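## Task

Every shelf spot has a lot number printed on the shelf edge beneath it, and several spots may carry the same number. Get one cardboard box from lot 418 and one from lot 414 onto the desk, with no part of either box sticking out below the desk's edge. All remaining cardboard boxes must stay on the shelf they started on. If no box of a given lot exists in the storeroom, skip that lot. The desk must stay roughly where it was. The robot must not fall over or be left leaning; either outcome fails the task.

## Robot and tools

ROBOT. A simulated Hello Robot Stretch 3 with a single arm: a two-wheeled base (0.33 m long, 0.34 m wide, rounded back) that pivots about a point between its wheels 0.05 m behind the front edge, a vertical mast carrying a lift, and a telescoping arm that reaches out to the robot's RIGHT side. The base cannot drive sideways, so to shift the gripper forward or back you drive the base. With the arm pulled in and the wrist folded, turning sweeps a 0.28 m radius; an unfolded level wrist reaches past that circle.

FRAMES. Base frame: origin on the floor between the drive wheels, x forward, y left, z up, metres. hand_pose is reported in it, located where closed fingertips meet. Odometry frame is the base frame at scene start; base_odometry counts wheel rotation only (slip looks like travel), heading in rad, positive left, within -3.142..3.142.

TOOL move. One action per call. Either a base command and/or joint targets (plus optional speeds, pace, contact_limits), or servos alone.
- base: an object with exactly one key, a relative offset from where the base last reported itself. translate_m: metres, -3 to 3, positive forward. rotate_rad: radians, -6.4 to 6.4, positive turns left.
- joints: one object for the single arm, keyed by joint name, each value an absolute target (not an offset). lift_m 0 to 1.1 m (height); arm_m 0 to 0.52 m (extension); wrist_yaw_rad -1.345 to 4.42 (0 aims along the arm, positive swings toward the front); wrist_pitch_rad -1.57 to 0.451 (0 level, negative tips fingertips down); wrist_roll_rad -2.911 to 2.918 (0 fingers side by side); gripper_m -0.089 to 0.179 (larger is wider; actual fingertip gap is about 0.007 m under the value when nearly shut, 0.025 m under when wide); head_pan_rad -3.953 to 1.73 (0 forward, positive left, -1.57 faces along the arm); head_tilt_rad -1.53 to 0.419 (negative looks down). Done tolerances: ±0.004 for lift, arm, gripper; ±0.02 yaw/roll; ±0.05 pitch; ±0.1 head.
- pace: "default" or "max". speeds: per-key top speed instead, not above max. Default/max: translate 0.12/0.30 m/s, rotate 0.76/1.90 rad/s, lift 0.11/0.15 m/s, arm 0.14/0.40 m/s. The base is capped at 0.10 m/s and 0.63 rad/s unless lift_m < 0.30, arm_m < 0.03 and wrist_yaw_rad > 2.54 together.
- contact_limits: stop thresholds for arm_m (motor_effort %, 1 to 100; negative side when retracting), lift_m as {"down": n, "up": n} in percent of force beyond free motion (below about 12 may trip in free air; unset means roughly 32-47 down, 21-36 up), translate_m and rotate_rad (wheel effort either way; no contact stop at all unless given). Put each limit in the same action as its command.
- servos: "reboot" re-enables servos that shut themselves off.
- cameras: list of head_camera, nav_camera, wrist_camera or all. blocking: true (default) waits until everything rests; false returns in about 0.5 s while motion continues; a later move overrides only the joints or base it names.
A move with no action just reports state and images (and the scene number). An unknown key makes the call invalid; an out-of-range value is refused. A refusal, or an uncommanded stop during a call, cancels the remaining move/wait/finished_scene calls of that reply.

OTHER TOOLS. wait: seconds 0 to 10, optional cameras; returns early once running motions settle. stop: brakes every running motion (status "stopped"; it may keep pressing). zoom_image: camera name plus region [x0, y0, x1, y1] in pixels from the top-left, at most 504 by 504, of that camera's newest image. finished_scene: scene = number of the scene being ended; nothing may follow it in the same reply.

RESULTS. "move" line: done or the worst status. base_status/joint_status: done, moving, off_target (resting short, maybe still pushing), contact_stop (that joint goes slack until commanded again), time_out (a move is cut off after about 14 s), torque_fault (wrist/head servo off; reboot needed). on_its_own lists things you did not command; "held at" is a target, not a reading. motor_effort in %, peak in brackets; positive wheel effort pushes forward. lidar_m: 12 distances, 30-degree sectors starting straight ahead and going counter-clockwise (4th left, 7th behind, 10th right), at 0.17 m height; "-" means nothing or closer than 0.15 m. wrist_depth_mm and head_depth_mm: 7x7 median depths in mm. base_tilt in degrees (forward/right positive). turned_by_wheels vs turned_by_imu: trust the IMU if they differ by over 0.15 rad. Head camera images arrive rotated (turn a quarter clockwise to view upright); nav camera needs a quarter counter-clockwise.

GRIPPING. Command gripper_m below the box width to grasp, at least 0.05 above it to let go. Readings never confirm a hold; resend if the grip eases.

CAUTIONS. Before folding (wrist_yaw_rad 3.0) or unfolding the wrist, set lift 0.32-0.95, pitch -0.4, roll about 0; once folded the lift may go to 0.25. With yaw below -0.4 keep pitch at -0.5 or lower. Pushing something rigid with the gripper above about 0.45 m, or driving while holding or hooking something fixed, can tip the robot; if base_tilt shows a lean, back the gripper off. Use low lift down limits when lowering onto surfaces. Avoid dropping boxes from height, releasing moving parts, slamming into shelves or the desk, or shoving the desk. Joints left out after finishing may still push toward old targets.

Each tool is called after ">>>" as name([rows], argument=value, ...), one row to a line, values as JSON.

## Session

>>> move()

>>> move(joints={"head_pan_rad":-1.57}, cameras=["nav_camera"])

>>> move(joints={"head_pan_rad":-3.14}, cameras=["nav_camera"])

>>> move(joints={"head_pan_rad":1.57}, cameras=["nav_camera"])

Scene clock: 0.00 s.
base_odometry: x=+0.000 y=+0.000 heading=+0.000
turned_by_wheels: +0.000
turned_by_imu: +0.000
base_tilt: forward=-0.3 right=-1.3
lidar_m: 0.73 0.73 0.85 1.53 2.66 1.26 1.01 1.11 1.82 1.63 1.40 0.83
head_depth_mm: 802 792 784 776 768 761 757 / 774 765 758 751 744 737 730 / 748 740 734 728 721 715 708 / 724 715 710 705 699 694 687 / 702 695 689 684 679 672 667 / 681 673 667 664 658 652 648 / 661 655 652 644 640 634 631
base_status: not commanded
joint_positions: lift_m=+0.374 arm_m=+0.001 wrist_yaw_rad=+3.009 wrist_pitch_rad=-0.462 wrist_roll_rad=+0.000 gripper_m=+0.037 head_pan_rad=+0.000 head_tilt_rad=-0.003
joint_status: not commanded
measured_speeds: all 0
motor_effort: left_wheel=-0.4 right_wheel=+0.1 lift_m=+22.4 arm_m=-1.9 wrist_yaw_rad=-1.0 wrist_pitch_rad=+1.9 wrist_roll_rad=-0.1 gripper_m=+0.3 head_pan_rad=+1.2 head_tilt_rad=+6.7
hand_pose: x=+0.0076 y=+0.0712 z=+0.3774 quat_wxyz=(+0.207, +0.697, +0.116, +0.676) (m; base frame)
wrist_depth_mm: - 138 - - - 859 - / - 151 - - - 975 - / - 167 922 - - 937 - / 840 775 203 821 806 791 762 / 698 671 212 657 648 671 666 / 590 599 126 579 128 582 578 / 522 546 287 355 507 509 509
pictures: head_camera (sideways), nav_camera (sideways), wrist_camera
camera_calibration:
head_camera: T_world_to_cam=[[0.049258, -0.0462949, -0.997713, 1.31416], [0.0559933, 0.997482, -0.0435198, 0.0560066], [0.997215, -0.0537216, 0.0517262, -0.117899], [0, 0, 0, 1]] pos_world=[0.0497012, -0.00136013, 1.31969]
nav_camera: T_world_to_cam=[[-0.0233498, 0.0170467, 0.999582, -1.25828], [0.00969844, -0.999804, 0.017277, 0.0275711], [0.99968, 0.0100978, 0.0231799, -0.0831342], [0, 0, 0, 1]] pos_world=[0.0534596, 0.0498547, 1.25921]
wrist_camera: T_world_to_cam=[[0.994963, -0.0965217, -0.0270514, 0.016197], [-0.0806635, -0.610724, -0.787724, 0.37395], [0.0595115, 0.785938, -0.615434, 0.342021], [0, 0, 0, 1]] pos_world=[-0.00630544, -0.0388635, 0.505499]

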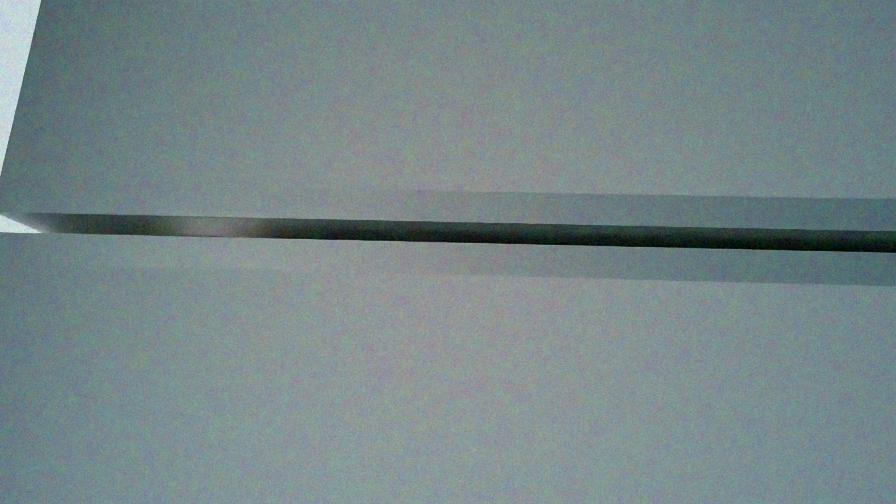

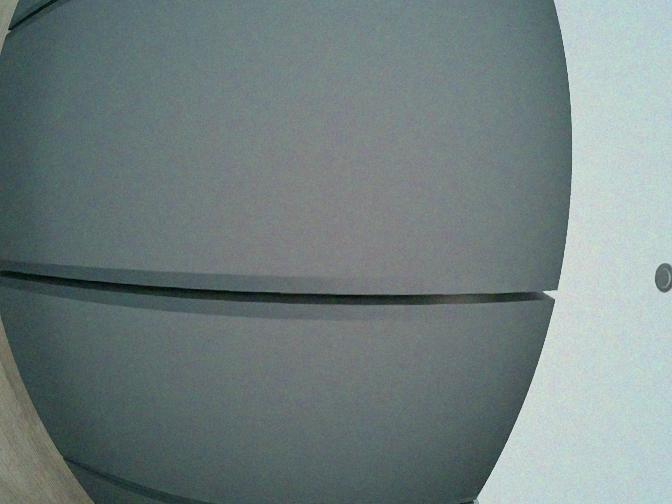

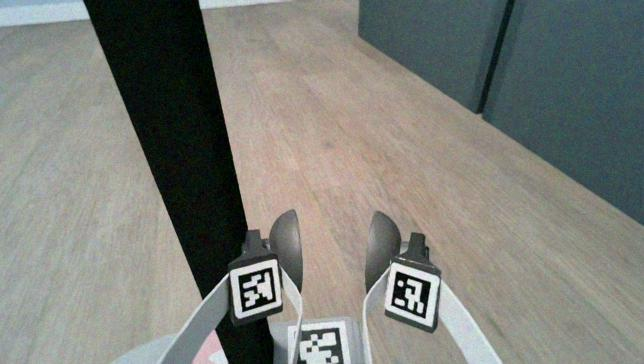

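Scene clock: 1.23 s.
move: done
base_odometry: x=+0.000 y=+0.000 heading=+0.000
turned_by_wheels: +0.000
turned_by_imu: +0.000
base_tilt: forward=-0.3 right=-1.2
lidar_m: 0.73 0.72 0.85 1.53 2.66 1.26 1.01 1.12 1.81 1.62 1.39 0.83
head_depth_mm: 1626 2327 2375 2292 2280 2258 2133 / 1628 2289 2071 2126 2023 1989 1972 / 1644 2185 2181 2183 2134 2124 2082 / 1645 2152 2093 2108 2070 2034 1994 / 1651 2084 1707 2027 1774 1856 1898 / 1659 2011 1922 1934 1737 1844 1621 / 1660 1949 1905 1902 1884 1855 1824
base_status: not commanded
joint_positions: lift_m=+0.374 arm_m=+0.001 wrist_yaw_rad=+3.009 wrist_pitch_rad=-0.462 wrist_roll_rad=+0.000 gripper_m=+0.037 head_pan_rad=-1.607 head_tilt_rad=+0.000
joint_status: all done
measured_speeds: all 0
motor_effort: left_wheel=-0.6(0.7) right_wheel=+0.3(1.1) lift_m=+23.5(23.8) arm_m=-3.6(3.8) wrist_yaw_rad=-1.0(1.1) wrist_pitch_rad=+1.9(2.1) wrist_roll_rad=-0.2(0.3) gripper_m=+0.0(0.8) head_pan_rad=+3.0(5.2) head_tilt_rad=+6.4(7.8)
hand_pose: x=+0.0076 y=+0.0712 z=+0.3774 quat_wxyz=(+0.207, +0.697, +0.116, +0.676) (m; base frame)
wrist_depth_mm: - 138 - - - 855 - / - 151 - - - 969 - / - 167 925 - - 947 - / 832 769 203 807 804 800 762 / 698 675 211 656 652 661 661 / 600 601 126 573 129 577 580 / 523 544 289 354 502 513 511
pictures: nav_camera (sideways)
camera_calibration:
nav_camera: T_world_to_cam=[[0.0179816, 0.025318, 0.999518, -1.25845], [-0.9995, 0.0264673, 0.0173109, 0.0337117], [-0.0260163, -0.999329, 0.0257813, -0.0801983], [0, 0, 0, 1]] pos_world=[0.0542373, -0.0491753, 1.25933]

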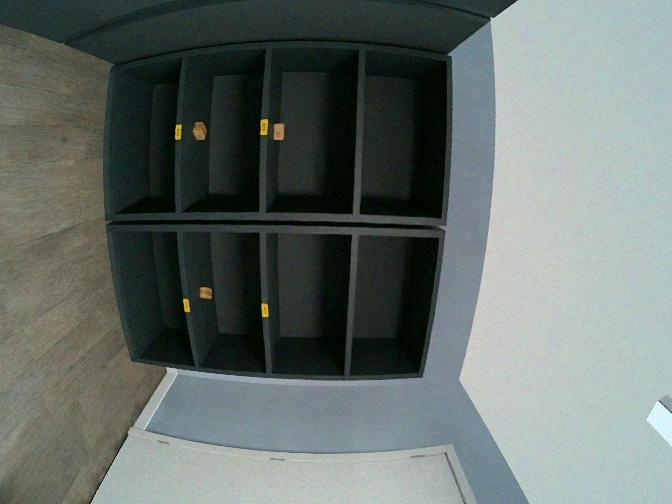

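Scene clock: 3.53 s.
move: done
base_odometry: x=+0.000 y=+0.000 heading=+0.000
turned_by_wheels: +0.000
turned_by_imu: +0.000
base_tilt: forward=-0.3 right=-1.2
lidar_m: 0.72 0.73 0.85 1.53 2.66 1.25 1.01 1.11 1.81 1.63 1.39 0.83
head_depth_mm: 1629 1791 1760 1734 1725 1691 1086 / 1619 1703 1700 1690 1663 1638 1075 / 1641 1660 1639 1635 1618 1585 1069 / 1599 1613 1600 1573 1555 1540 1062 / 1566 1559 1548 1527 1517 1500 1062 / 1524 1512 1490 1489 1479 1461 1059 / 1479 1465 1443 1433 1424 1418 1056
base_status: not commanded
joint_positions: lift_m=+0.374 arm_m=+0.001 wrist_yaw_rad=+3.009 wrist_pitch_rad=-0.462 wrist_roll_rad=+0.000 gripper_m=+0.037 head_pan_rad=-3.148 head_tilt_rad=+0.000
joint_status: all done
measured_speeds: translate_m=+0.000 rotate_rad=+0.000 lift_m=+0.000 arm_m=+0.000 wrist_yaw_rad=+0.000 wrist_pitch_rad=+0.000 wrist_roll_rad=+0.000 head_pan_rad=+0.024 head_tilt_rad=+0.000
motor_effort: left_wheel=-0.5(1.0) right_wheel=+0.3(1.2) lift_m=+22.9(24.0) arm_m=-6.4(6.4) wrist_yaw_rad=+0.5(2.1) wrist_pitch_rad=+1.8(2.0) wrist_roll_rad=-0.1(0.3) gripper_m=+0.9(0.9) head_pan_rad=+3.9(5.2) head_tilt_rad=+6.6(7.8)
hand_pose: x=+0.0076 y=+0.0712 z=+0.3774 quat_wxyz=(+0.207, +0.697, +0.116, +0.676) (m; base frame)
wrist_depth_mm: - 138 - - - 874 - / - 150 - - - 973 - / - 167 925 - - 923 - / 843 756 203 831 797 800 768 / 705 673 212 665 654 668 661 / 602 593 126 572 128 582 581 / 526 534 286 355 505 514 512
pictures: nav_camera (sideways)
camera_calibration:
nav_camera: T_world_to_cam=[[0.02644, -0.0172321, 0.999502, -1.25846], [-0.0031398, 0.999845, 0.0173211, 0.0276639], [-0.999645, -0.00359621, 0.0263818, -0.0750328], [0, 0, 0, 1]] pos_world=[-0.0416458, -0.0496153, 1.25933]

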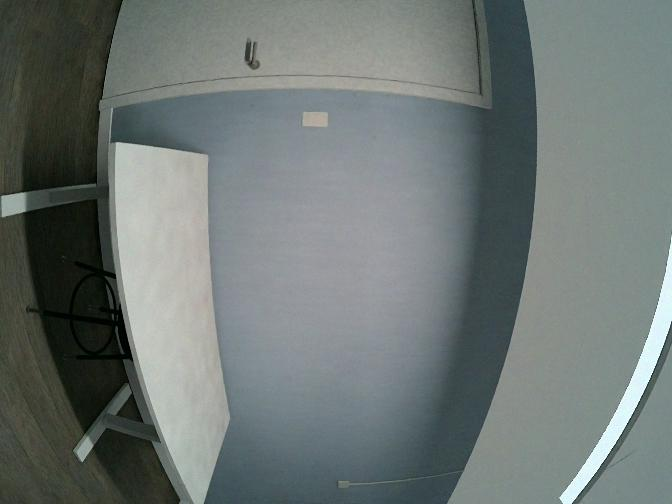

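Scene clock: 7.03 s.
move: done
base_odometry: x=+0.000 y=+0.000 heading=+0.000
turned_by_wheels: +0.000
turned_by_imu: +0.000
base_tilt: forward=-0.3 right=-1.3
lidar_m: 0.73 0.73 0.85 1.52 2.66 1.26 1.01 1.11 1.81 1.63 1.39 0.83
head_depth_mm: - 1956 1223 1212 1186 1184 1163 / - - 1515 1484 1469 1446 1421 / - - 2778 2765 2712 2666 2211 / - - 2718 2682 2666 2635 2318 / - - 2633 2618 2567 2568 2299 / - - 2566 2538 2481 2483 2297 / - - 2452 2426 2449 2412 2283
base_status: not commanded
joint_positions: lift_m=+0.374 arm_m=+0.001 wrist_yaw_rad=+3.009 wrist_pitch_rad=-0.462 wrist_roll_rad=+0.000 gripper_m=+0.037 head_pan_rad=+1.578 head_tilt_rad=+0.000
joint_status: all done
measured_speeds: translate_m=+0.000 rotate_rad=+0.000 lift_m=+0.000 arm_m=+0.000 wrist_yaw_rad=+0.000 wrist_pitch_rad=+0.000 wrist_roll_rad=+0.000 head_pan_rad=-0.024 head_tilt_rad=+0.000
motor_effort: left_wheel=-0.2(0.8) right_wheel=-0.1(1.1) lift_m=+23.2(24.1) arm_m=-9.6(10.2) wrist_yaw_rad=+0.2(1.6) wrist_pitch_rad=+1.9(2.1) wrist_roll_rad=+0.0(0.3) gripper_m=+0.1(1.1) head_pan_rad=-3.3(7.3) head_tilt_rad=+6.5(7.4)
hand_pose: x=+0.0076 y=+0.0712 z=+0.3774 quat_wxyz=(+0.207, +0.697, +0.116, +0.676) (m; base frame)
wrist_depth_mm: - 138 - - - 847 - / - 150 - - - 975 - / - 167 935 - - 952 - / 837 762 203 817 815 791 768 / 688 669 211 660 661 667 665 / 596 599 126 570 129 581 573 / 528 534 288 354 505 513 506
pictures: nav_camera (sideways)
camera_calibration:
nav_camera: T_world_to_cam=[[-0.0168588, -0.0266786, 0.999502, -1.25819], [0.999701, 0.0172445, 0.0173224, 0.0215612], [-0.0176981, 0.999495, 0.0263799, -0.0810569], [0, 0, 0, 1]] pos_world=[-0.0442009, 0.0470774, 1.25933]

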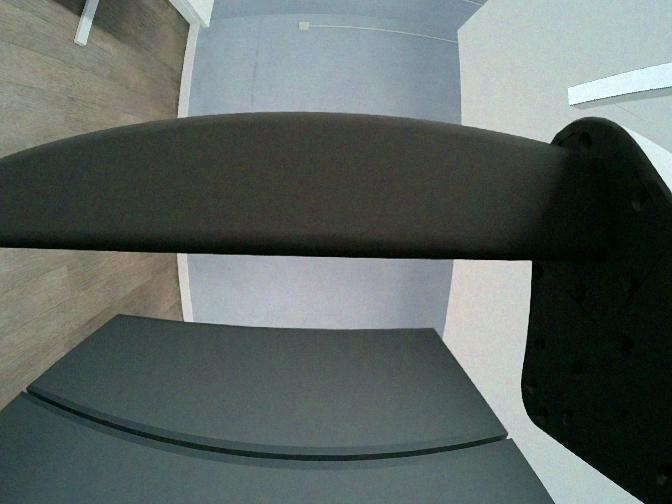

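>>> move(joints={"head_pan_rad":-1.57,"head_tilt_rad":-0.25}, cameras=["head_camera","nav_camera"])

>>> zoom_image(camera="head_camera", region=[150, 0, 550, 252])

>>> zoom_image(camera="head_camera", region=[150, 252, 550, 504])

Scene clock: 15.90 s.
move: done
base_odometry: x=+0.000 y=+0.000 heading=+0.000
turned_by_wheels: +0.000
turned_by_imu: +0.000
base_tilt: forward=-0.4 right=-1.3
lidar_m: 0.73 0.72 0.85 1.53 2.66 1.26 1.01 1.11 1.81 1.63 1.39 0.83
head_depth_mm: 2053 1814 1811 1914 2418 2004 1645 / 1979 2037 2134 2183 2116 2055 1644 / 1930 2017 2106 2153 2231 2055 1630 / 1844 1958 2035 2116 2090 2043 1617 / 1712 1499 1544 1638 1708 1780 1614 / 1745 1851 1920 1992 2052 2010 1606 / 1631 1803 1869 1918 1873 1993 1603
base_status: not commanded
joint_positions: lift_m=+0.374 arm_m=+0.001 wrist_yaw_rad=+3.009 wrist_pitch_rad=-0.462 wrist_roll_rad=+0.000 gripper_m=+0.037 head_pan_rad=-1.578 head_tilt_rad=-0.250
joint_status: all done
measured_speeds: translate_m=+0.000 rotate_rad=+0.000 lift_m=+0.000 arm_m=+0.000 wrist_yaw_rad=+0.000 wrist_pitch_rad=+0.000 wrist_roll_rad=+0.000 head_pan_rad=+0.024 head_tilt_rad=+0.000
motor_effort: left_wheel=+0.0(0.8) right_wheel=+0.4(1.4) lift_m=+23.9(24.4) arm_m=-12.9(13.2) wrist_yaw_rad=+0.2(1.6) wrist_pitch_rad=+1.9(2.0) wrist_roll_rad=-0.3(0.4) gripper_m=+0.5(1.0) head_pan_rad=+3.4(5.3) head_tilt_rad=-3.1(6.2)
hand_pose: x=+0.0076 y=+0.0712 z=+0.3774 quat_wxyz=(+0.207, +0.697, +0.116, +0.676) (m; base frame)
wrist_depth_mm: - 138 - - - 866 - / - 150 - - - 969 - / - 167 924 - - 939 - / 848 769 204 816 798 804 766 / 694 669 212 661 653 671 665 / 600 595 126 577 129 583 578 / 528 538 289 355 508 513 512
pictures: head_camera (sideways), nav_camera (sideways)
camera_calibration:
head_camera: T_world_to_cam=[[-0.0448495, 0.196544, -0.979469, 1.29065], [0.997133, -0.0510059, -0.0558934, 0.066329], [-0.0609442, -0.979167, -0.193693, 0.208017], [0, 0, 0, 1]] pos_world=[0.00442363, -0.0466028, 1.30815]
nav_camera: T_world_to_cam=[[0.0153969, -0.221885, 0.974951, -1.22606], [-0.999877, -0.0062526, 0.0143675, 0.037543], [0.00290804, -0.975053, -0.221954, 0.242061], [0, 0, 0, 1]] pos_world=[0.055712, -0.0357879, 1.24854]

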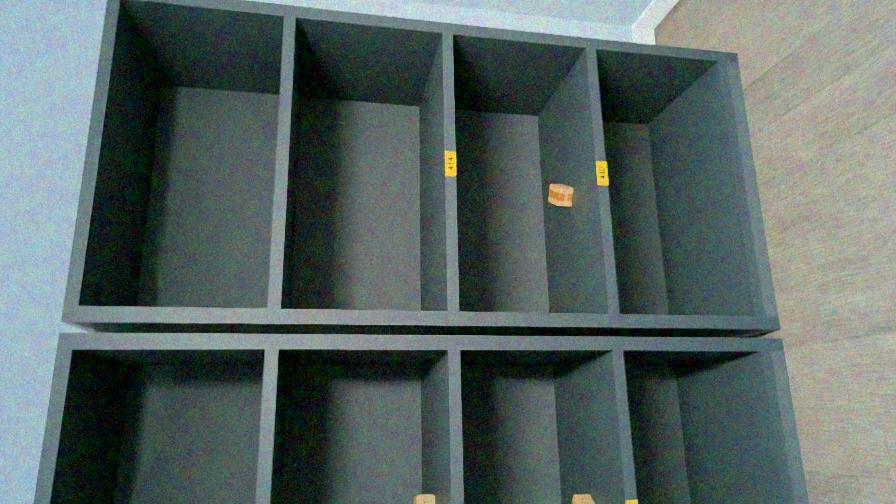

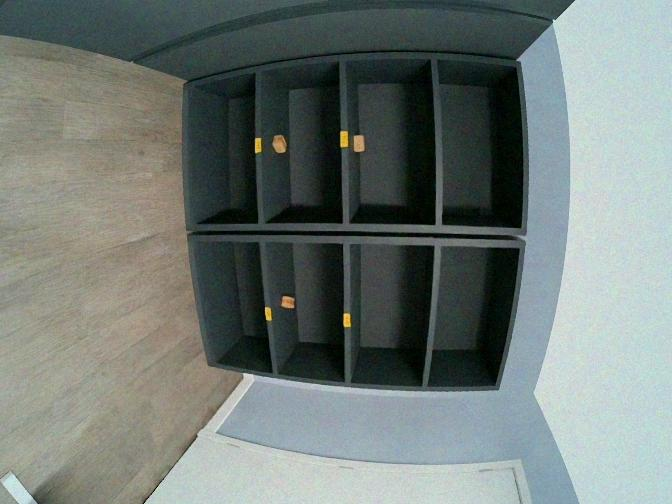

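Scaled by 1.260 from the camera's 896x504 image, which has a finer 1280x720 frame.

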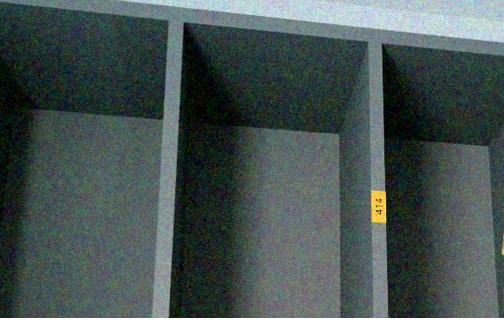

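Scaled by 1.260 from the camera's 896x504 image, which has a finer 1280x720 frame.

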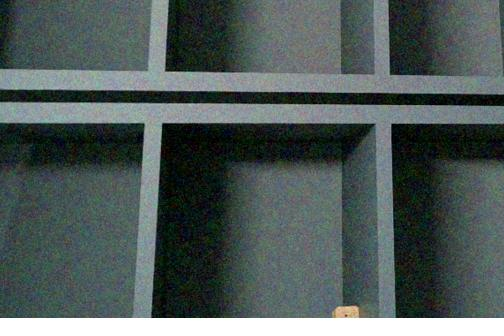

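>>> move(joints={"head_pan_rad":-1.15,"head_tilt_rad":-0.25}, cameras=["head_camera"])

>>> zoom_image(camera="head_camera", region=[400, 0, 800, 252])

>>> zoom_image(camera="head_camera", region=[400, 252, 800, 504])

Scene clock: 24.13 s.
move: done
base_odometry: x=+0.000 y=+0.000 heading=+0.000
turned_by_wheels: +0.000
turned_by_imu: +0.000
base_tilt: forward=-0.3 right=-1.3
lidar_m: 0.72 0.72 0.85 1.53 2.66 1.25 1.01 1.11 1.82 1.63 1.39 0.83
head_depth_mm: 1655 1489 1488 1544 1730 1892 1657 / 1686 1830 1939 1964 1833 1877 1633 / 1809 1888 1953 2015 2067 2042 1632 / 1839 1931 1990 2043 2091 2031 1619 / 1876 1929 1994 2087 2057 2020 1628 / 1913 1570 1632 1697 1763 1844 1611 / 1287 1317 1347 1381 1422 1465 1486
base_status: not commanded
joint_positions: lift_m=+0.374 arm_m=+0.001 wrist_yaw_rad=+3.009 wrist_pitch_rad=-0.462 wrist_roll_rad=+0.000 gripper_m=+0.037 head_pan_rad=-1.137 head_tilt_rad=-0.250
joint_status: all done
measured_speeds: all 0
motor_effort: left_wheel=-0.4(0.8) right_wheel=+0.5(1.2) lift_m=+23.8(24.4) arm_m=-12.5(12.6) wrist_yaw_rad=-0.5(1.6) wrist_pitch_rad=+1.9(2.0) wrist_roll_rad=-0.3(0.3) gripper_m=+0.1(1.0) head_pan_rad=+1.6(5.8) head_tilt_rad=-2.7(5.3)
hand_pose: x=+0.0076 y=+0.0712 z=+0.3774 quat_wxyz=(+0.207, +0.697, +0.116, +0.676) (m; base frame)
wrist_depth_mm: - 139 - - - 862 - / - 151 - - - 982 - / - 167 915 - - 930 - / 824 773 204 821 815 801 770 / 695 672 211 658 661 679 666 / 598 594 126 577 128 578 574 / 528 538 288 353 502 511 510
pictures: head_camera (sideways)
camera_calibration:
head_camera: T_world_to_cam=[[-0.12454, 0.158527, -0.979469, 1.29113], [0.923296, 0.380001, -0.0558944, 0.066743], [0.363339, -0.9113, -0.193692, 0.205454], [0, 0, 0, 1]] pos_world=[0.0245243, -0.0428105, 1.30815]

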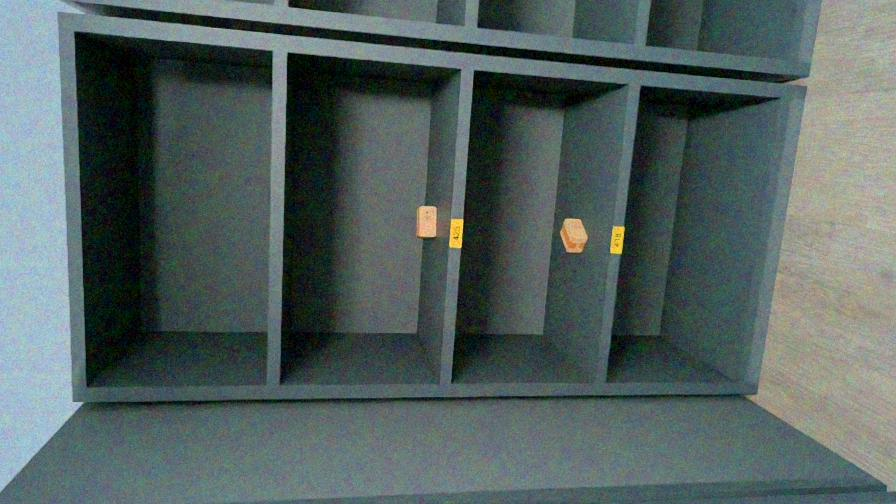

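Scaled by 1.260 from the camera's 896x504 image, which has a finer 1280x720 frame.

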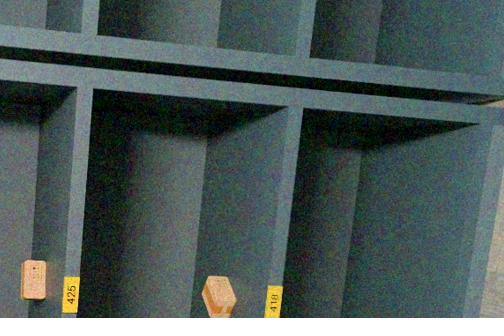

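Scaled by 1.260 from the camera's 896x504 image, which has a finer 1280x720 frame.

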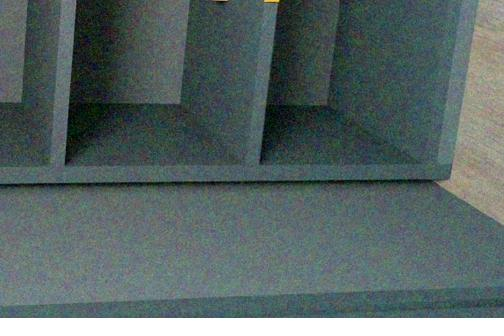

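>>> move(base={"rotate_rad":1.82}, joints={"lift_m":0.28})

>>> move(base={"translate_m":1.9}, pace="max", joints={"head_pan_rad":-1.57}, cameras=["nav_camera"])

Scene clock: 81.67 s.
move: done
base_odometry: x=+0.000 y=+0.000 heading=+1.820
turned_by_wheels: +1.820
turned_by_imu: +1.790
base_tilt: forward=-0.3 right=-1.3
lidar_m: 2.65 1.63 1.01 1.11 1.60 1.96 1.63 1.03 0.75 0.73 0.75 1.03
head_depth_mm: 600 620 636 658 682 706 730 / 626 647 667 690 712 741 768 / 652 674 694 724 747 779 810 / 681 705 730 757 790 819 854 / 714 738 768 796 829 867 903 / 747 777 808 841 878 921 960 / 785 819 853 892 929 977 1030
base_status: done
joint_positions: lift_m=+0.280 arm_m=+0.001 wrist_yaw_rad=+3.009 wrist_pitch_rad=-0.462 wrist_roll_rad=+0.000 gripper_m=+0.037 head_pan_rad=-1.150 head_tilt_rad=-0.250
joint_status: all done
measured_speeds: all 0
motor_effort: left_wheel=-9.1(12.5) right_wheel=+8.9(12.7) lift_m=+23.2(27.1) arm_m=-13.1(13.4) wrist_yaw_rad=-0.6(1.7) wrist_pitch_rad=+2.0(2.1) wrist_roll_rad=-0.2(0.3) gripper_m=+0.6(1.0) head_pan_rad=-2.5(3.5) head_tilt_rad=-2.0(3.3)
hand_pose: x=+0.0076 y=+0.0711 z=+0.2828 quat_wxyz=(+0.208, +0.697, +0.116, +0.676) (m; base frame)
wrist_depth_mm: - 139 - - - - - / - 151 - - - - - / 851 167 747 821 803 791 803 / 683 617 203 660 652 647 642 / 573 565 211 537 532 542 540 / 490 296 126 284 129 474 465 / 262 267 247 257 400 417 412
pictures: none

Scene clock: 89.43 s.
move: done
base_odometry: x=-0.468 y=+1.842 heading=+1.820
turned_by_wheels: +0.000
turned_by_imu: +0.002
base_tilt: forward=-0.3 right=-1.3
lidar_m: 0.77 0.80 1.10 1.56 1.62 1.56 2.85 1.03 0.77 0.96 1.10 0.80
head_depth_mm: 716 701 688 711 736 763 798 / 1906 1028 998 980 954 938 915 / 1933 2006 2084 2157 2268 2174 1570 / 1924 2002 2081 2174 2253 2160 1618 / 1924 1997 2079 2148 2262 2131 1613 / 1918 2005 2100 2149 2249 2136 1609 / 1921 1976 2064 2141 2244 2105 1613
base_status: done
joint_positions: lift_m=+0.280 arm_m=+0.001 wrist_yaw_rad=+3.009 wrist_pitch_rad=-0.462 wrist_roll_rad=+0.000 gripper_m=+0.037 head_pan_rad=-1.570 head_tilt_rad=-0.250
joint_status: all done
measured_speeds: all 0
motor_effort: left_wheel=+3.1(9.4) right_wheel=+3.3(17.8) lift_m=+26.7(27.2) arm_m=-10.2(13.5) wrist_yaw_rad=-0.3(1.9) wrist_pitch_rad=+2.0(2.1) wrist_roll_rad=-0.2(0.4) gripper_m=+0.8(1.1) head_pan_rad=+2.5(4.1) head_tilt_rad=-1.6(3.0)
hand_pose: x=+0.0076 y=+0.0711 z=+0.2828 quat_wxyz=(+0.208, +0.697, +0.116, +0.676) (m; base frame)
wrist_depth_mm: - 138 - - - - - / - 151 - - - - 903 / 849 167 749 818 814 797 788 / 686 632 203 656 657 651 641 / 565 568 212 534 531 549 545 / 490 298 126 286 129 476 467 / 262 268 248 258 402 415 412
pictures: nav_camera (sideways)
camera_calibration:
nav_camera: T_world_to_cam=[[0.0172609, -0.22176, 0.974948, -1.22606], [-0.999789, -0.0146495, 0.0143686, 0.0375919], [0.0110961, -0.974991, -0.221966, 0.242087], [0, 0, 0, 1]] pos_world=[0.0560607, -0.0353069, 1.24854]

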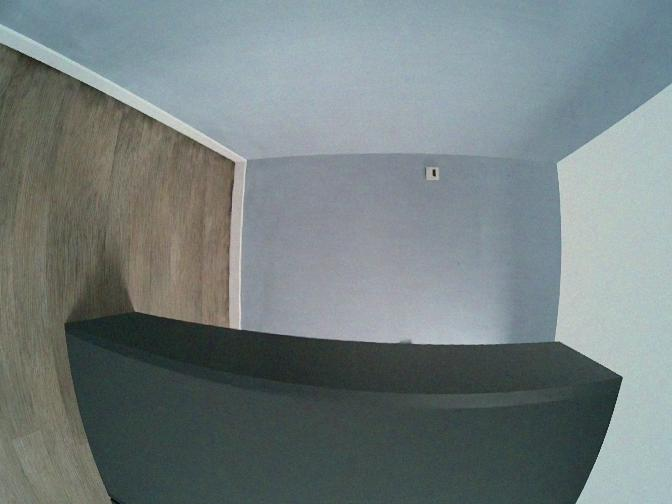

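>>> move(base={"rotate_rad":-1.55})

>>> move(base={"translate_m":1.4}, pace="max", joints={"head_pan_rad":-2.1}, cameras=["nav_camera","head_camera"])

Scene clock: 100.53 s.
move: done
base_odometry: x=-0.468 y=+1.842 heading=+0.270
turned_by_wheels: -1.550
turned_by_imu: -1.525
base_tilt: forward=-0.3 right=-1.2
lidar_m: 1.09 1.06 0.80 0.77 0.81 1.14 1.56 1.28 1.56 2.51 0.99 0.76
head_depth_mm: 2667 3546 3720 3863 3353 2199 1645 / 2486 3626 3743 3837 3286 2201 1637 / 2650 3641 3693 3789 3247 2162 1630 / 2686 3587 3720 3901 3240 2178 1619 / 2709 3557 3715 3825 3222 2137 1614 / 2737 3388 2813 2901 2767 2114 1599 / 2598 1915 1958 1987 2015 1946 1608
base_status: done
joint_positions: lift_m=+0.280 arm_m=+0.001 wrist_yaw_rad=+3.009 wrist_pitch_rad=-0.462 wrist_roll_rad=+0.000 gripper_m=+0.037 head_pan_rad=-1.570 head_tilt_rad=-0.250
joint_status: not commanded
measured_speeds: all 0
motor_effort: left_wheel=+7.5(12.0) right_wheel=-9.4(13.0) lift_m=+29.2(29.7) arm_m=-12.6(13.5) wrist_yaw_rad=-0.1(2.0) wrist_pitch_rad=+2.1(2.1) wrist_roll_rad=-0.1(0.3) gripper_m=+0.2(0.9) head_pan_rad=+2.1(3.2) head_tilt_rad=-1.5(2.3)
hand_pose: x=+0.0076 y=+0.0711 z=+0.2828 quat_wxyz=(+0.208, +0.697, +0.116, +0.676) (m; base frame)
wrist_depth_mm: - 138 - - - - - / - 150 162 - - - - / 795 167 210 814 800 803 798 / 679 631 203 667 661 646 644 / 572 557 212 536 531 549 545 / 487 296 126 285 129 473 468 / 261 267 248 256 400 411 413
pictures: none

Scene clock: 106.60 s.
move: done
base_odometry: x=+0.882 y=+2.215 heading=+0.270
turned_by_wheels: +0.000
turned_by_imu: +0.002
base_tilt: forward=-0.2 right=-1.2
lidar_m: 0.80 0.84 0.74 0.73 0.76 1.07 2.59 0.40 0.36 1.18 1.09 0.82
head_depth_mm: 322 339 357 377 399 424 451 / 302 315 331 348 367 389 411 / 311 317 324 335 350 364 383 / 1134 493 1239 1269 802 533 454 / 1104 580 1179 1233 796 589 903 / 1042 893 1117 1156 850 1216 993 / 1000 1033 1083 1119 1179 1260 1407
base_status: done
joint_positions: lift_m=+0.280 arm_m=+0.001 wrist_yaw_rad=+3.009 wrist_pitch_rad=-0.462 wrist_roll_rad=+0.000 gripper_m=+0.037 head_pan_rad=-2.100 head_tilt_rad=-0.250
joint_status: all done
measured_speeds: all 0
motor_effort: left_wheel=+1.4(13.1) right_wheel=+6.4(14.3) lift_m=+27.0(31.6) arm_m=-12.1(13.3) wrist_yaw_rad=-0.1(1.5) wrist_pitch_rad=+2.0(2.1) wrist_roll_rad=+0.1(0.3) gripper_m=+0.4(1.1) head_pan_rad=+3.0(4.1) head_tilt_rad=-1.4(2.1)
hand_pose: x=+0.0076 y=+0.0711 z=+0.2828 quat_wxyz=(+0.208, +0.697, +0.116, +0.676) (m; base frame)
wrist_depth_mm: - 138 - - - - - / - 151 161 - - - - / 796 166 181 776 773 799 780 / 682 623 203 664 657 642 649 / 567 562 211 535 531 552 544 / 488 296 126 285 129 472 465 / 261 266 246 258 400 414 414
pictures: head_camera (sideways), nav_camera (sideways)
camera_calibration:
head_camera: T_world_to_cam=[[0.0590566, 0.192764, -0.979466, 1.29], [0.83915, -0.541021, -0.0558796, 0.0672667], [-0.540684, -0.81862, -0.193709, 0.211029], [0, 0, 0, 1]] pos_world=[-0.0185301, -0.039521, 1.30815]
nav_camera: T_world_to_cam=[[-0.0971894, -0.200057, 0.974952, -1.22538], [-0.870087, 0.492689, 0.0143623, 0.0368119], [-0.483221, -0.846897, -0.221951, 0.245016], [0, 0, 0, 1]] pos_world=[0.0313327, -0.0557788, 1.24854]

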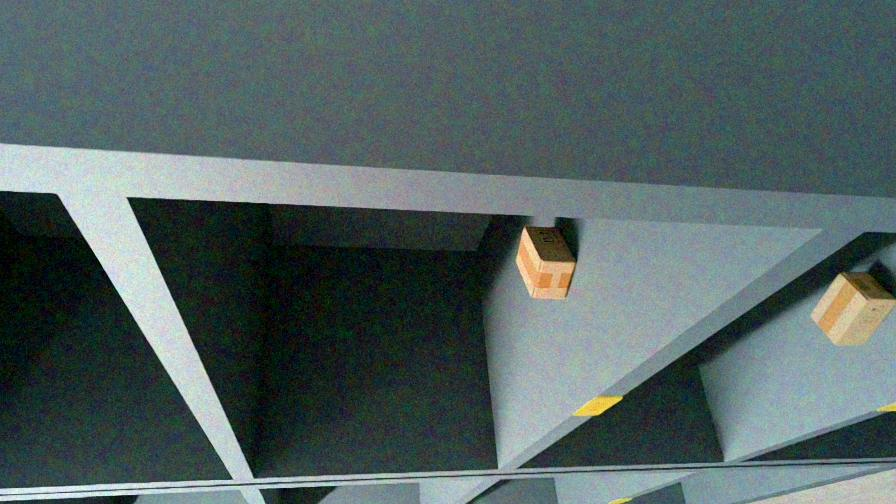

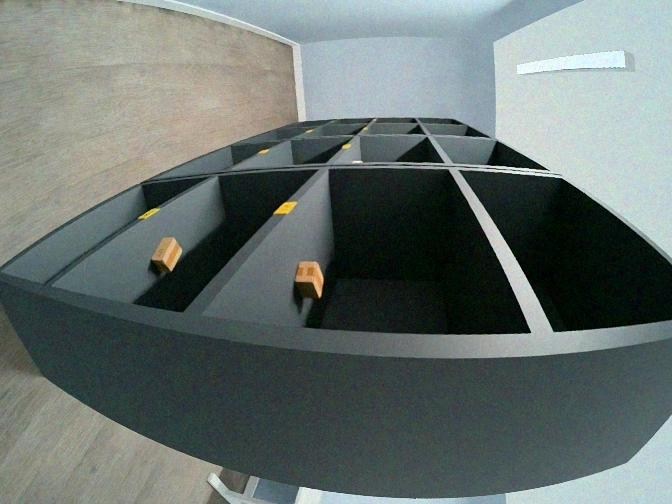

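>>> move(base={"translate_m":0.27})

>>> move(base={"rotate_rad":-1.6})

>>> move(base={"translate_m":0.9}, pace="max", joints={"head_pan_rad":-1.1}, cameras=["head_camera","nav_camera"])

>>> zoom_image(camera="head_camera", region=[300, 0, 600, 504])

>>> zoom_image(camera="head_camera", region=[596, 0, 896, 504])

Scene clock: 119.87 s.
move: done
base_odometry: x=+1.142 y=+2.287 heading=+0.270
turned_by_wheels: +0.000
turned_by_imu: +0.000
base_tilt: forward=-0.4 right=-1.2
lidar_m: 0.53 0.56 0.74 0.72 0.75 1.06 2.86 0.57 1.27 1.82 0.73 0.55
head_depth_mm: 1097 763 1132 1159 827 1142 984 / 1218 1202 1294 1292 820 1250 975 / 1233 1273 1357 1391 955 1300 975 / 1174 1204 1275 1302 1371 1289 1387 / 1139 1172 1217 1259 1329 1369 1432 / 1741 1965 2044 2097 2125 2006 1606 / 2764 2690 2789 2911 2763 2102 1602
base_status: done
joint_positions: lift_m=+0.280 arm_m=+0.001 wrist_yaw_rad=+3.009 wrist_pitch_rad=-0.462 wrist_roll_rad=+0.000 gripper_m=+0.037 head_pan_rad=-2.100 head_tilt_rad=-0.250
joint_status: not commanded
measured_speeds: all 0
motor_effort: left_wheel=+3.1(11.8) right_wheel=+7.5(10.5) lift_m=+28.2(28.7) arm_m=-10.4(12.2) wrist_yaw_rad=-0.8(1.8) wrist_pitch_rad=+2.1(2.1) wrist_roll_rad=-0.1(0.4) gripper_m=+0.1(1.0) head_pan_rad=+1.9(3.6) head_tilt_rad=-0.1(2.0)
hand_pose: x=+0.0076 y=+0.0711 z=+0.2828 quat_wxyz=(+0.208, +0.697, +0.116, +0.676) (m; base frame)
wrist_depth_mm: - 139 - - - - - / - 151 161 - - 778 - / 793 167 181 778 767 762 650 / 676 627 203 653 651 641 621 / 571 557 212 538 531 546 541 / 489 297 126 285 129 475 465 / 262 266 246 258 400 416 416
pictures: none

Scene clock: 123.27 s.
move: done
base_odometry: x=+1.142 y=+2.287 heading=-1.330
turned_by_wheels: -1.600
turned_by_imu: -1.574
base_tilt: forward=-0.3 right=-1.1
lidar_m: 1.90 0.74 0.55 0.53 0.55 0.74 0.72 0.75 1.05 2.85 0.57 1.27
head_depth_mm: 833 845 864 880 893 913 928 / 944 963 981 1003 1021 1047 1069 / 1093 1115 1146 1169 1198 1233 1252 / 1295 1338 1365 1401 1442 1499 1505 / 1573 1633 1692 1743 1821 1896 1623 / 2051 2143 2238 2317 2452 2134 1601 / 2583 2840 2896 3010 3021 2106 1596
base_status: done
joint_positions: lift_m=+0.280 arm_m=+0.001 wrist_yaw_rad=+3.009 wrist_pitch_rad=-0.462 wrist_roll_rad=+0.000 gripper_m=+0.037 head_pan_rad=-2.100 head_tilt_rad=-0.250
joint_status: not commanded
measured_speeds: all 0
motor_effort: left_wheel=+7.6(12.0) right_wheel=-8.9(14.6) lift_m=+30.6(31.6) arm_m=-13.3(13.5) wrist_yaw_rad=+0.6(1.9) wrist_pitch_rad=+2.0(2.1) wrist_roll_rad=+0.1(0.3) gripper_m=+0.1(1.0) head_pan_rad=+1.3(2.3) head_tilt_rad=-0.8(1.5)
hand_pose: x=+0.0076 y=+0.0711 z=+0.2828 quat_wxyz=(+0.208, +0.697, +0.116, +0.676) (m; base frame)
wrist_depth_mm: 516 138 520 531 536 542 - / 542 150 162 - - - - / - 166 176 - - - - / 646 194 198 642 647 650 640 / 566 561 211 538 537 544 548 / 497 297 126 285 128 474 466 / 263 267 246 258 398 415 411
pictures: none

Scene clock: 127.60 s.
move: done
base_odometry: x=+1.357 y=+1.413 heading=-1.330
turned_by_wheels: +0.000
turned_by_imu: +0.001
base_tilt: forward=-0.4 right=-1.2
lidar_m: 1.84 0.71 0.53 0.51 0.53 0.74 1.61 0.74 0.80 0.95 0.57 1.31
head_depth_mm: 803 470 849 877 832 544 945 / 817 477 887 921 819 542 975 / 620 556 699 751 752 566 903 / 495 499 546 577 610 591 691 / 508 519 539 562 585 611 643 / 1042 602 1129 1170 737 1161 923 / 1113 741 1208 1241 779 1255 952
base_status: done
joint_positions: lift_m=+0.280 arm_m=+0.001 wrist_yaw_rad=+3.009 wrist_pitch_rad=-0.462 wrist_roll_rad=+0.000 gripper_m=+0.037 head_pan_rad=-1.100 head_tilt_rad=-0.250
joint_status: all done
measured_speeds: all 0
motor_effort: left_wheel=+1.6(16.2) right_wheel=+6.0(10.7) lift_m=+26.8(30.9) arm_m=-12.4(13.3) wrist_yaw_rad=-0.3(2.0) wrist_pitch_rad=+2.0(2.1) wrist_roll_rad=-0.1(0.3) gripper_m=+0.5(1.0) head_pan_rad=-3.1(5.4) head_tilt_rad=+0.0(1.2)
hand_pose: x=+0.0076 y=+0.0711 z=+0.2828 quat_wxyz=(+0.208, +0.697, +0.116, +0.676) (m; base frame)
wrist_depth_mm: 497 139 504 517 526 535 532 / 538 150 186 - - - - / - 167 176 - - - - / 630 195 198 633 633 645 640 / 565 568 212 543 535 545 550 / 485 296 126 285 129 475 471 / 262 267 247 258 402 416 414
pictures: head_camera (sideways), nav_camera (sideways)
camera_calibration:
head_camera: T_world_to_cam=[[-0.13027, 0.153854, -0.979469, 1.29118], [0.908676, 0.413748, -0.0558633, 0.0668137], [0.396659, -0.897297, -0.193703, 0.205212], [0, 0, 0, 1]] pos_world=[0.0260902, -0.0421604, 1.30815]
nav_camera: T_world_to_cam=[[0.115809, -0.189903, 0.974949, -1.22666], [-0.884784, -0.46578, 0.0143731, 0.0368688], [0.451382, -0.864283, -0.221965, 0.23937], [0, 0, 0, 1]] pos_world=[0.0666328, -0.00889147, 1.24854]

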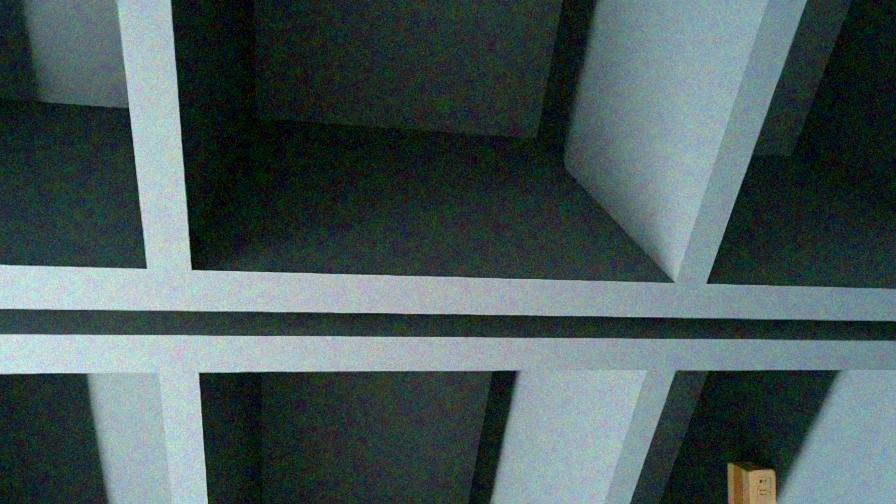

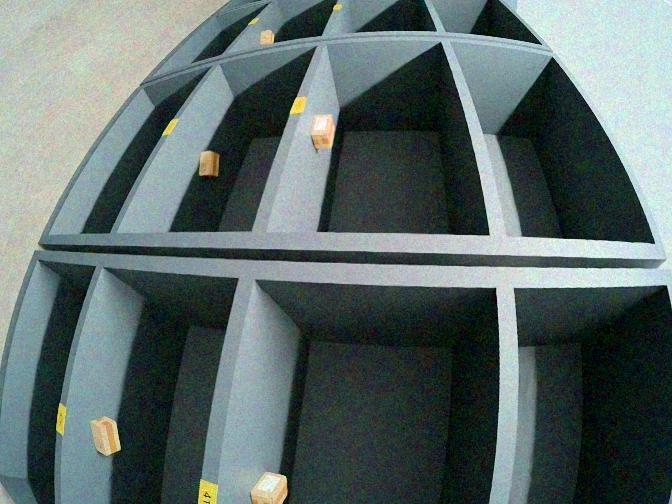

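Scaled by 1.000.

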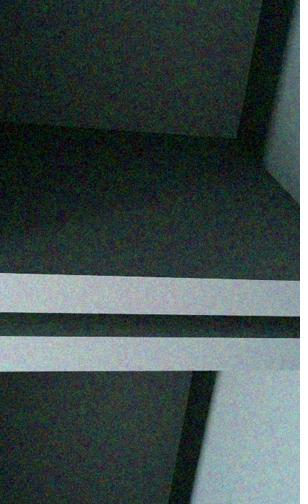

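Scaled by 1.000.

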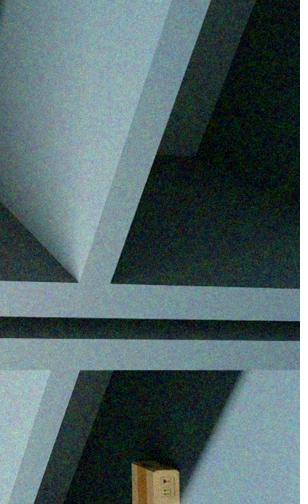

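Tilt further, look right and further down-aisle; nav zooms.

>>> move(joints={"head_pan_rad":-1.55,"head_tilt_rad":-0.45}, cameras=["head_camera"])

>>> move(joints={"head_pan_rad":-0.7,"head_tilt_rad":-0.45}, cameras=["head_camera"])

>>> zoom_image(camera="head_camera", region=[100, 0, 500, 504])

>>> move(joints={"head_pan_rad":-0.3,"head_tilt_rad":-0.3}, cameras=["head_camera"])

>>> zoom_image(camera="head_camera", region=[350, 152, 750, 504])

Scene clock: 137.43 s.
move: done
base_odometry: x=+1.357 y=+1.413 heading=-1.330
turned_by_wheels: +0.000
turned_by_imu: +0.000
base_tilt: forward=-0.2 right=-1.2
lidar_m: 1.83 0.71 0.53 0.51 0.53 0.74 1.61 0.74 0.80 0.95 0.57 1.32
head_depth_mm: 584 829 895 826 578 1015 811 / 597 829 896 689 574 1004 802 / 613 831 898 804 597 1002 792 / 627 832 900 801 593 999 801 / 643 836 902 789 587 987 795 / 664 837 903 780 582 982 791 / 658 750 766 722 579 832 771
base_status: not commanded
joint_positions: lift_m=+0.280 arm_m=+0.001 wrist_yaw_rad=+3.009 wrist_pitch_rad=-0.462 wrist_roll_rad=+0.000 gripper_m=+0.037 head_pan_rad=-1.564 head_tilt_rad=-0.453
joint_status: all done
measured_speeds: all 0
motor_effort: left_wheel=+1.6(2.5) right_wheel=+6.8(6.8) lift_m=+23.3(24.4) arm_m=-11.4(12.3) wrist_yaw_rad=+0.5(1.5) wrist_pitch_rad=+2.0(2.1) wrist_roll_rad=-0.2(0.3) gripper_m=+0.3(0.9) head_pan_rad=-0.5(4.6) head_tilt_rad=-3.5(8.1)
hand_pose: x=+0.0076 y=+0.0711 z=+0.2828 quat_wxyz=(+0.208, +0.697, +0.116, +0.676) (m; base frame)
wrist_depth_mm: 493 139 505 518 524 530 533 / 537 151 187 - - - - / - 167 175 - - - - / 622 195 198 635 634 643 641 / 569 562 211 545 530 546 544 / 491 298 126 286 129 468 472 / 262 267 246 258 400 417 414
pictures: head_camera (sideways)
camera_calibration:
head_camera: T_world_to_cam=[[-0.0488633, 0.389047, -0.919921, 1.21287], [0.997667, -0.0249539, -0.0635463, 0.0763009], [-0.0476781, -0.92088, -0.38692, 0.459478], [0, 0, 0, 1]] pos_world=[0.00504927, -0.0468368, 1.29838]

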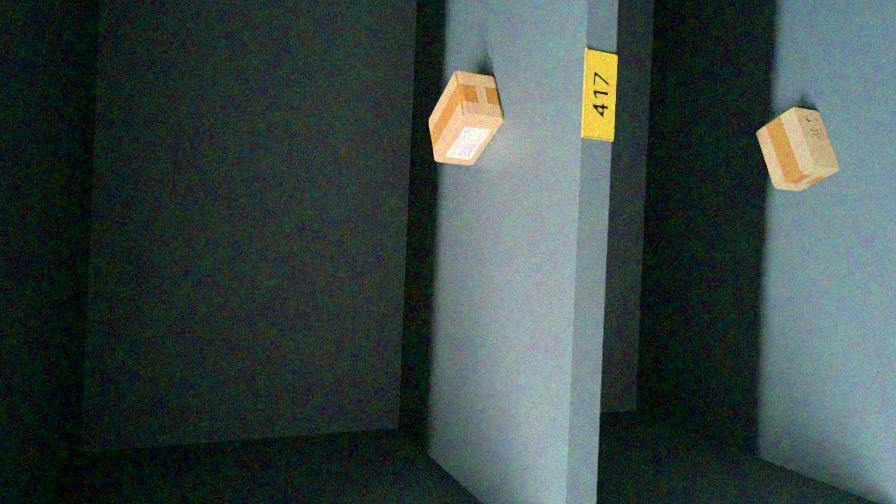

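Scene clock: 138.43 s.
move: done
base_odometry: x=+1.357 y=+1.413 heading=-1.330
turned_by_wheels: +0.000
turned_by_imu: +0.000
base_tilt: forward=-0.4 right=-1.3
lidar_m: 1.82 0.71 0.53 0.51 0.54 0.74 1.61 0.74 0.80 0.95 0.57 1.31
head_depth_mm: 474 501 527 550 584 667 767 / 599 1071 1125 672 658 699 747 / 714 1194 1247 812 1326 998 885 / 891 1338 1376 929 1255 1030 1271 / 1134 1268 1333 1471 1298 1469 1302 / 1073 1187 1244 1362 1432 1554 1337 / 1066 1166 1447 1767 1936 1641 1336
base_status: not commanded
joint_positions: lift_m=+0.280 arm_m=+0.001 wrist_yaw_rad=+3.009 wrist_pitch_rad=-0.462 wrist_roll_rad=+0.000 gripper_m=+0.037 head_pan_rad=-0.684 head_tilt_rad=-0.453
joint_status: all done
measured_speeds: all 0
motor_effort: left_wheel=+1.7(2.2) right_wheel=+5.9(6.8) lift_m=+23.5(23.8) arm_m=-11.2(12.1) wrist_yaw_rad=+0.0(2.1) wrist_pitch_rad=+2.1(2.1) wrist_roll_rad=+0.0(0.3) gripper_m=+0.0(1.0) head_pan_rad=+1.1(6.1) head_tilt_rad=-2.0(7.2)
hand_pose: x=+0.0076 y=+0.0711 z=+0.2828 quat_wxyz=(+0.208, +0.697, +0.116, +0.676) (m; base frame)
wrist_depth_mm: 491 138 502 516 527 532 533 / 531 150 187 - - - - / - 166 176 - - - - / 635 195 197 638 639 637 647 / 570 570 212 539 535 548 542 / 482 297 126 286 129 467 466 / 262 267 248 258 403 413 416
pictures: head_camera (sideways)
camera_calibration:
head_camera: T_world_to_cam=[[-0.33105, 0.210086, -0.919929, 1.21463], [0.654621, 0.753282, -0.0635464, 0.0783813], [0.679616, -0.623242, -0.386901, 0.454962], [0, 0, 0, 1]] pos_world=[0.0415939, -0.0306687, 1.29838]

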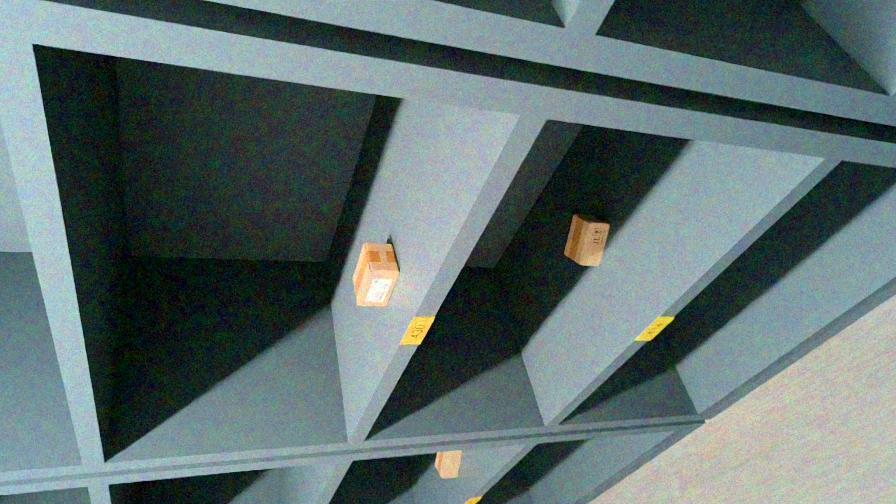

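Scaled by 1.000.

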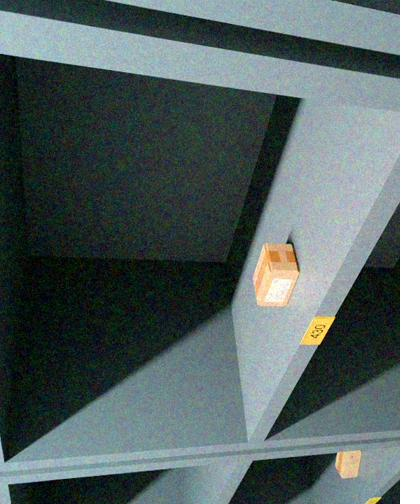

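Scene clock: 139.23 s.
move: done
base_odometry: x=+1.357 y=+1.413 heading=-1.330
turned_by_wheels: +0.000
turned_by_imu: +0.000
base_tilt: forward=-0.2 right=-1.3
lidar_m: 1.83 0.71 0.53 0.51 0.53 0.74 1.61 0.74 0.80 0.95 0.57 1.32
head_depth_mm: 1175 1208 1313 1342 913 1224 930 / 1146 1184 1269 1308 1425 1208 1371 / 1189 1212 1253 1326 1385 1460 1461 / 1966 1987 2128 2240 2296 1913 1525 / 2752 2827 2931 3049 2710 1973 1524 / 2663 2778 2916 3002 2833 1970 1528 / 2562 2730 2848 2949 2830 1953 1507
base_status: not commanded
joint_positions: lift_m=+0.280 arm_m=+0.001 wrist_yaw_rad=+3.009 wrist_pitch_rad=-0.462 wrist_roll_rad=+0.000 gripper_m=+0.037 head_pan_rad=-0.283 head_tilt_rad=-0.302
joint_status: all done
measured_speeds: all 0
motor_effort: left_wheel=+1.8(2.2) right_wheel=+6.4(6.8) lift_m=+23.4(23.9) arm_m=-11.5(12.2) wrist_yaw_rad=-0.5(1.6) wrist_pitch_rad=+2.0(2.1) wrist_roll_rad=+0.0(0.3) gripper_m=+0.6(0.9) head_pan_rad=+1.0(4.6) head_tilt_rad=+5.4(8.6)
hand_pose: x=+0.0076 y=+0.0711 z=+0.2828 quat_wxyz=(+0.208, +0.697, +0.116, +0.676) (m; base frame)
wrist_depth_mm: 499 139 503 518 525 531 535 / 542 150 186 - - - - / - 166 175 - - - - / 633 195 197 633 632 645 646 / 564 563 211 540 528 543 545 / 491 298 126 284 129 476 470 / 262 267 246 258 397 416 414
pictures: head_camera (sideways)
camera_calibration:
head_camera: T_world_to_cam=[[-0.249815, 0.0243991, -0.967986, 1.27687], [0.31754, 0.946464, -0.0580931, 0.0733036], [0.914746, -0.321887, -0.244188, 0.267778], [0, 0, 0, 1]] pos_world=[0.0507554, -0.0143395, 1.30564]

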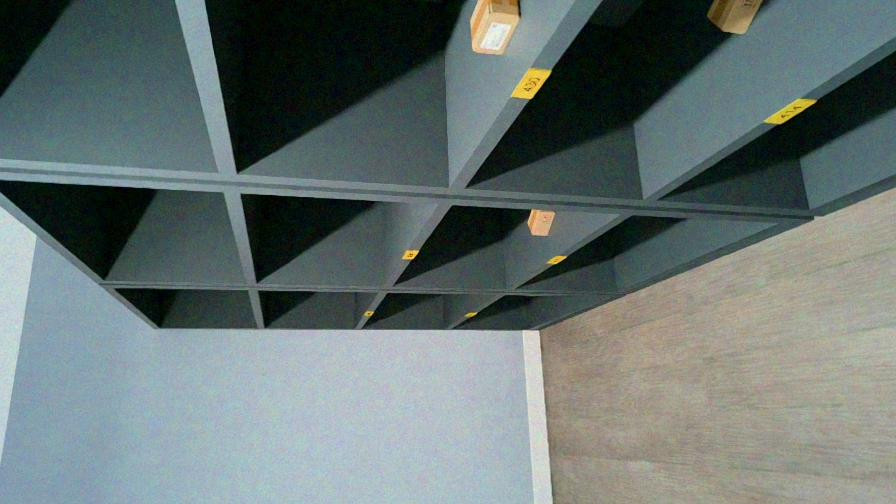

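Scaled by 1.260 from the camera's 896x504 image, which has a finer 1280x720 frame.

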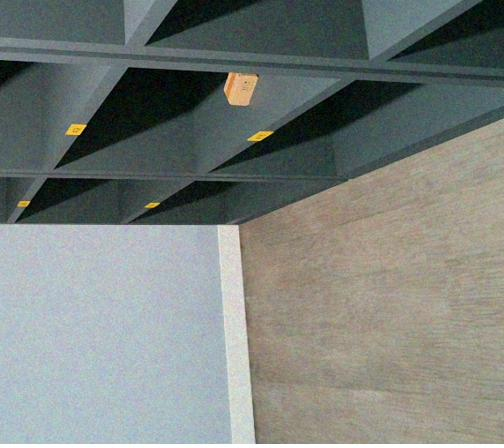

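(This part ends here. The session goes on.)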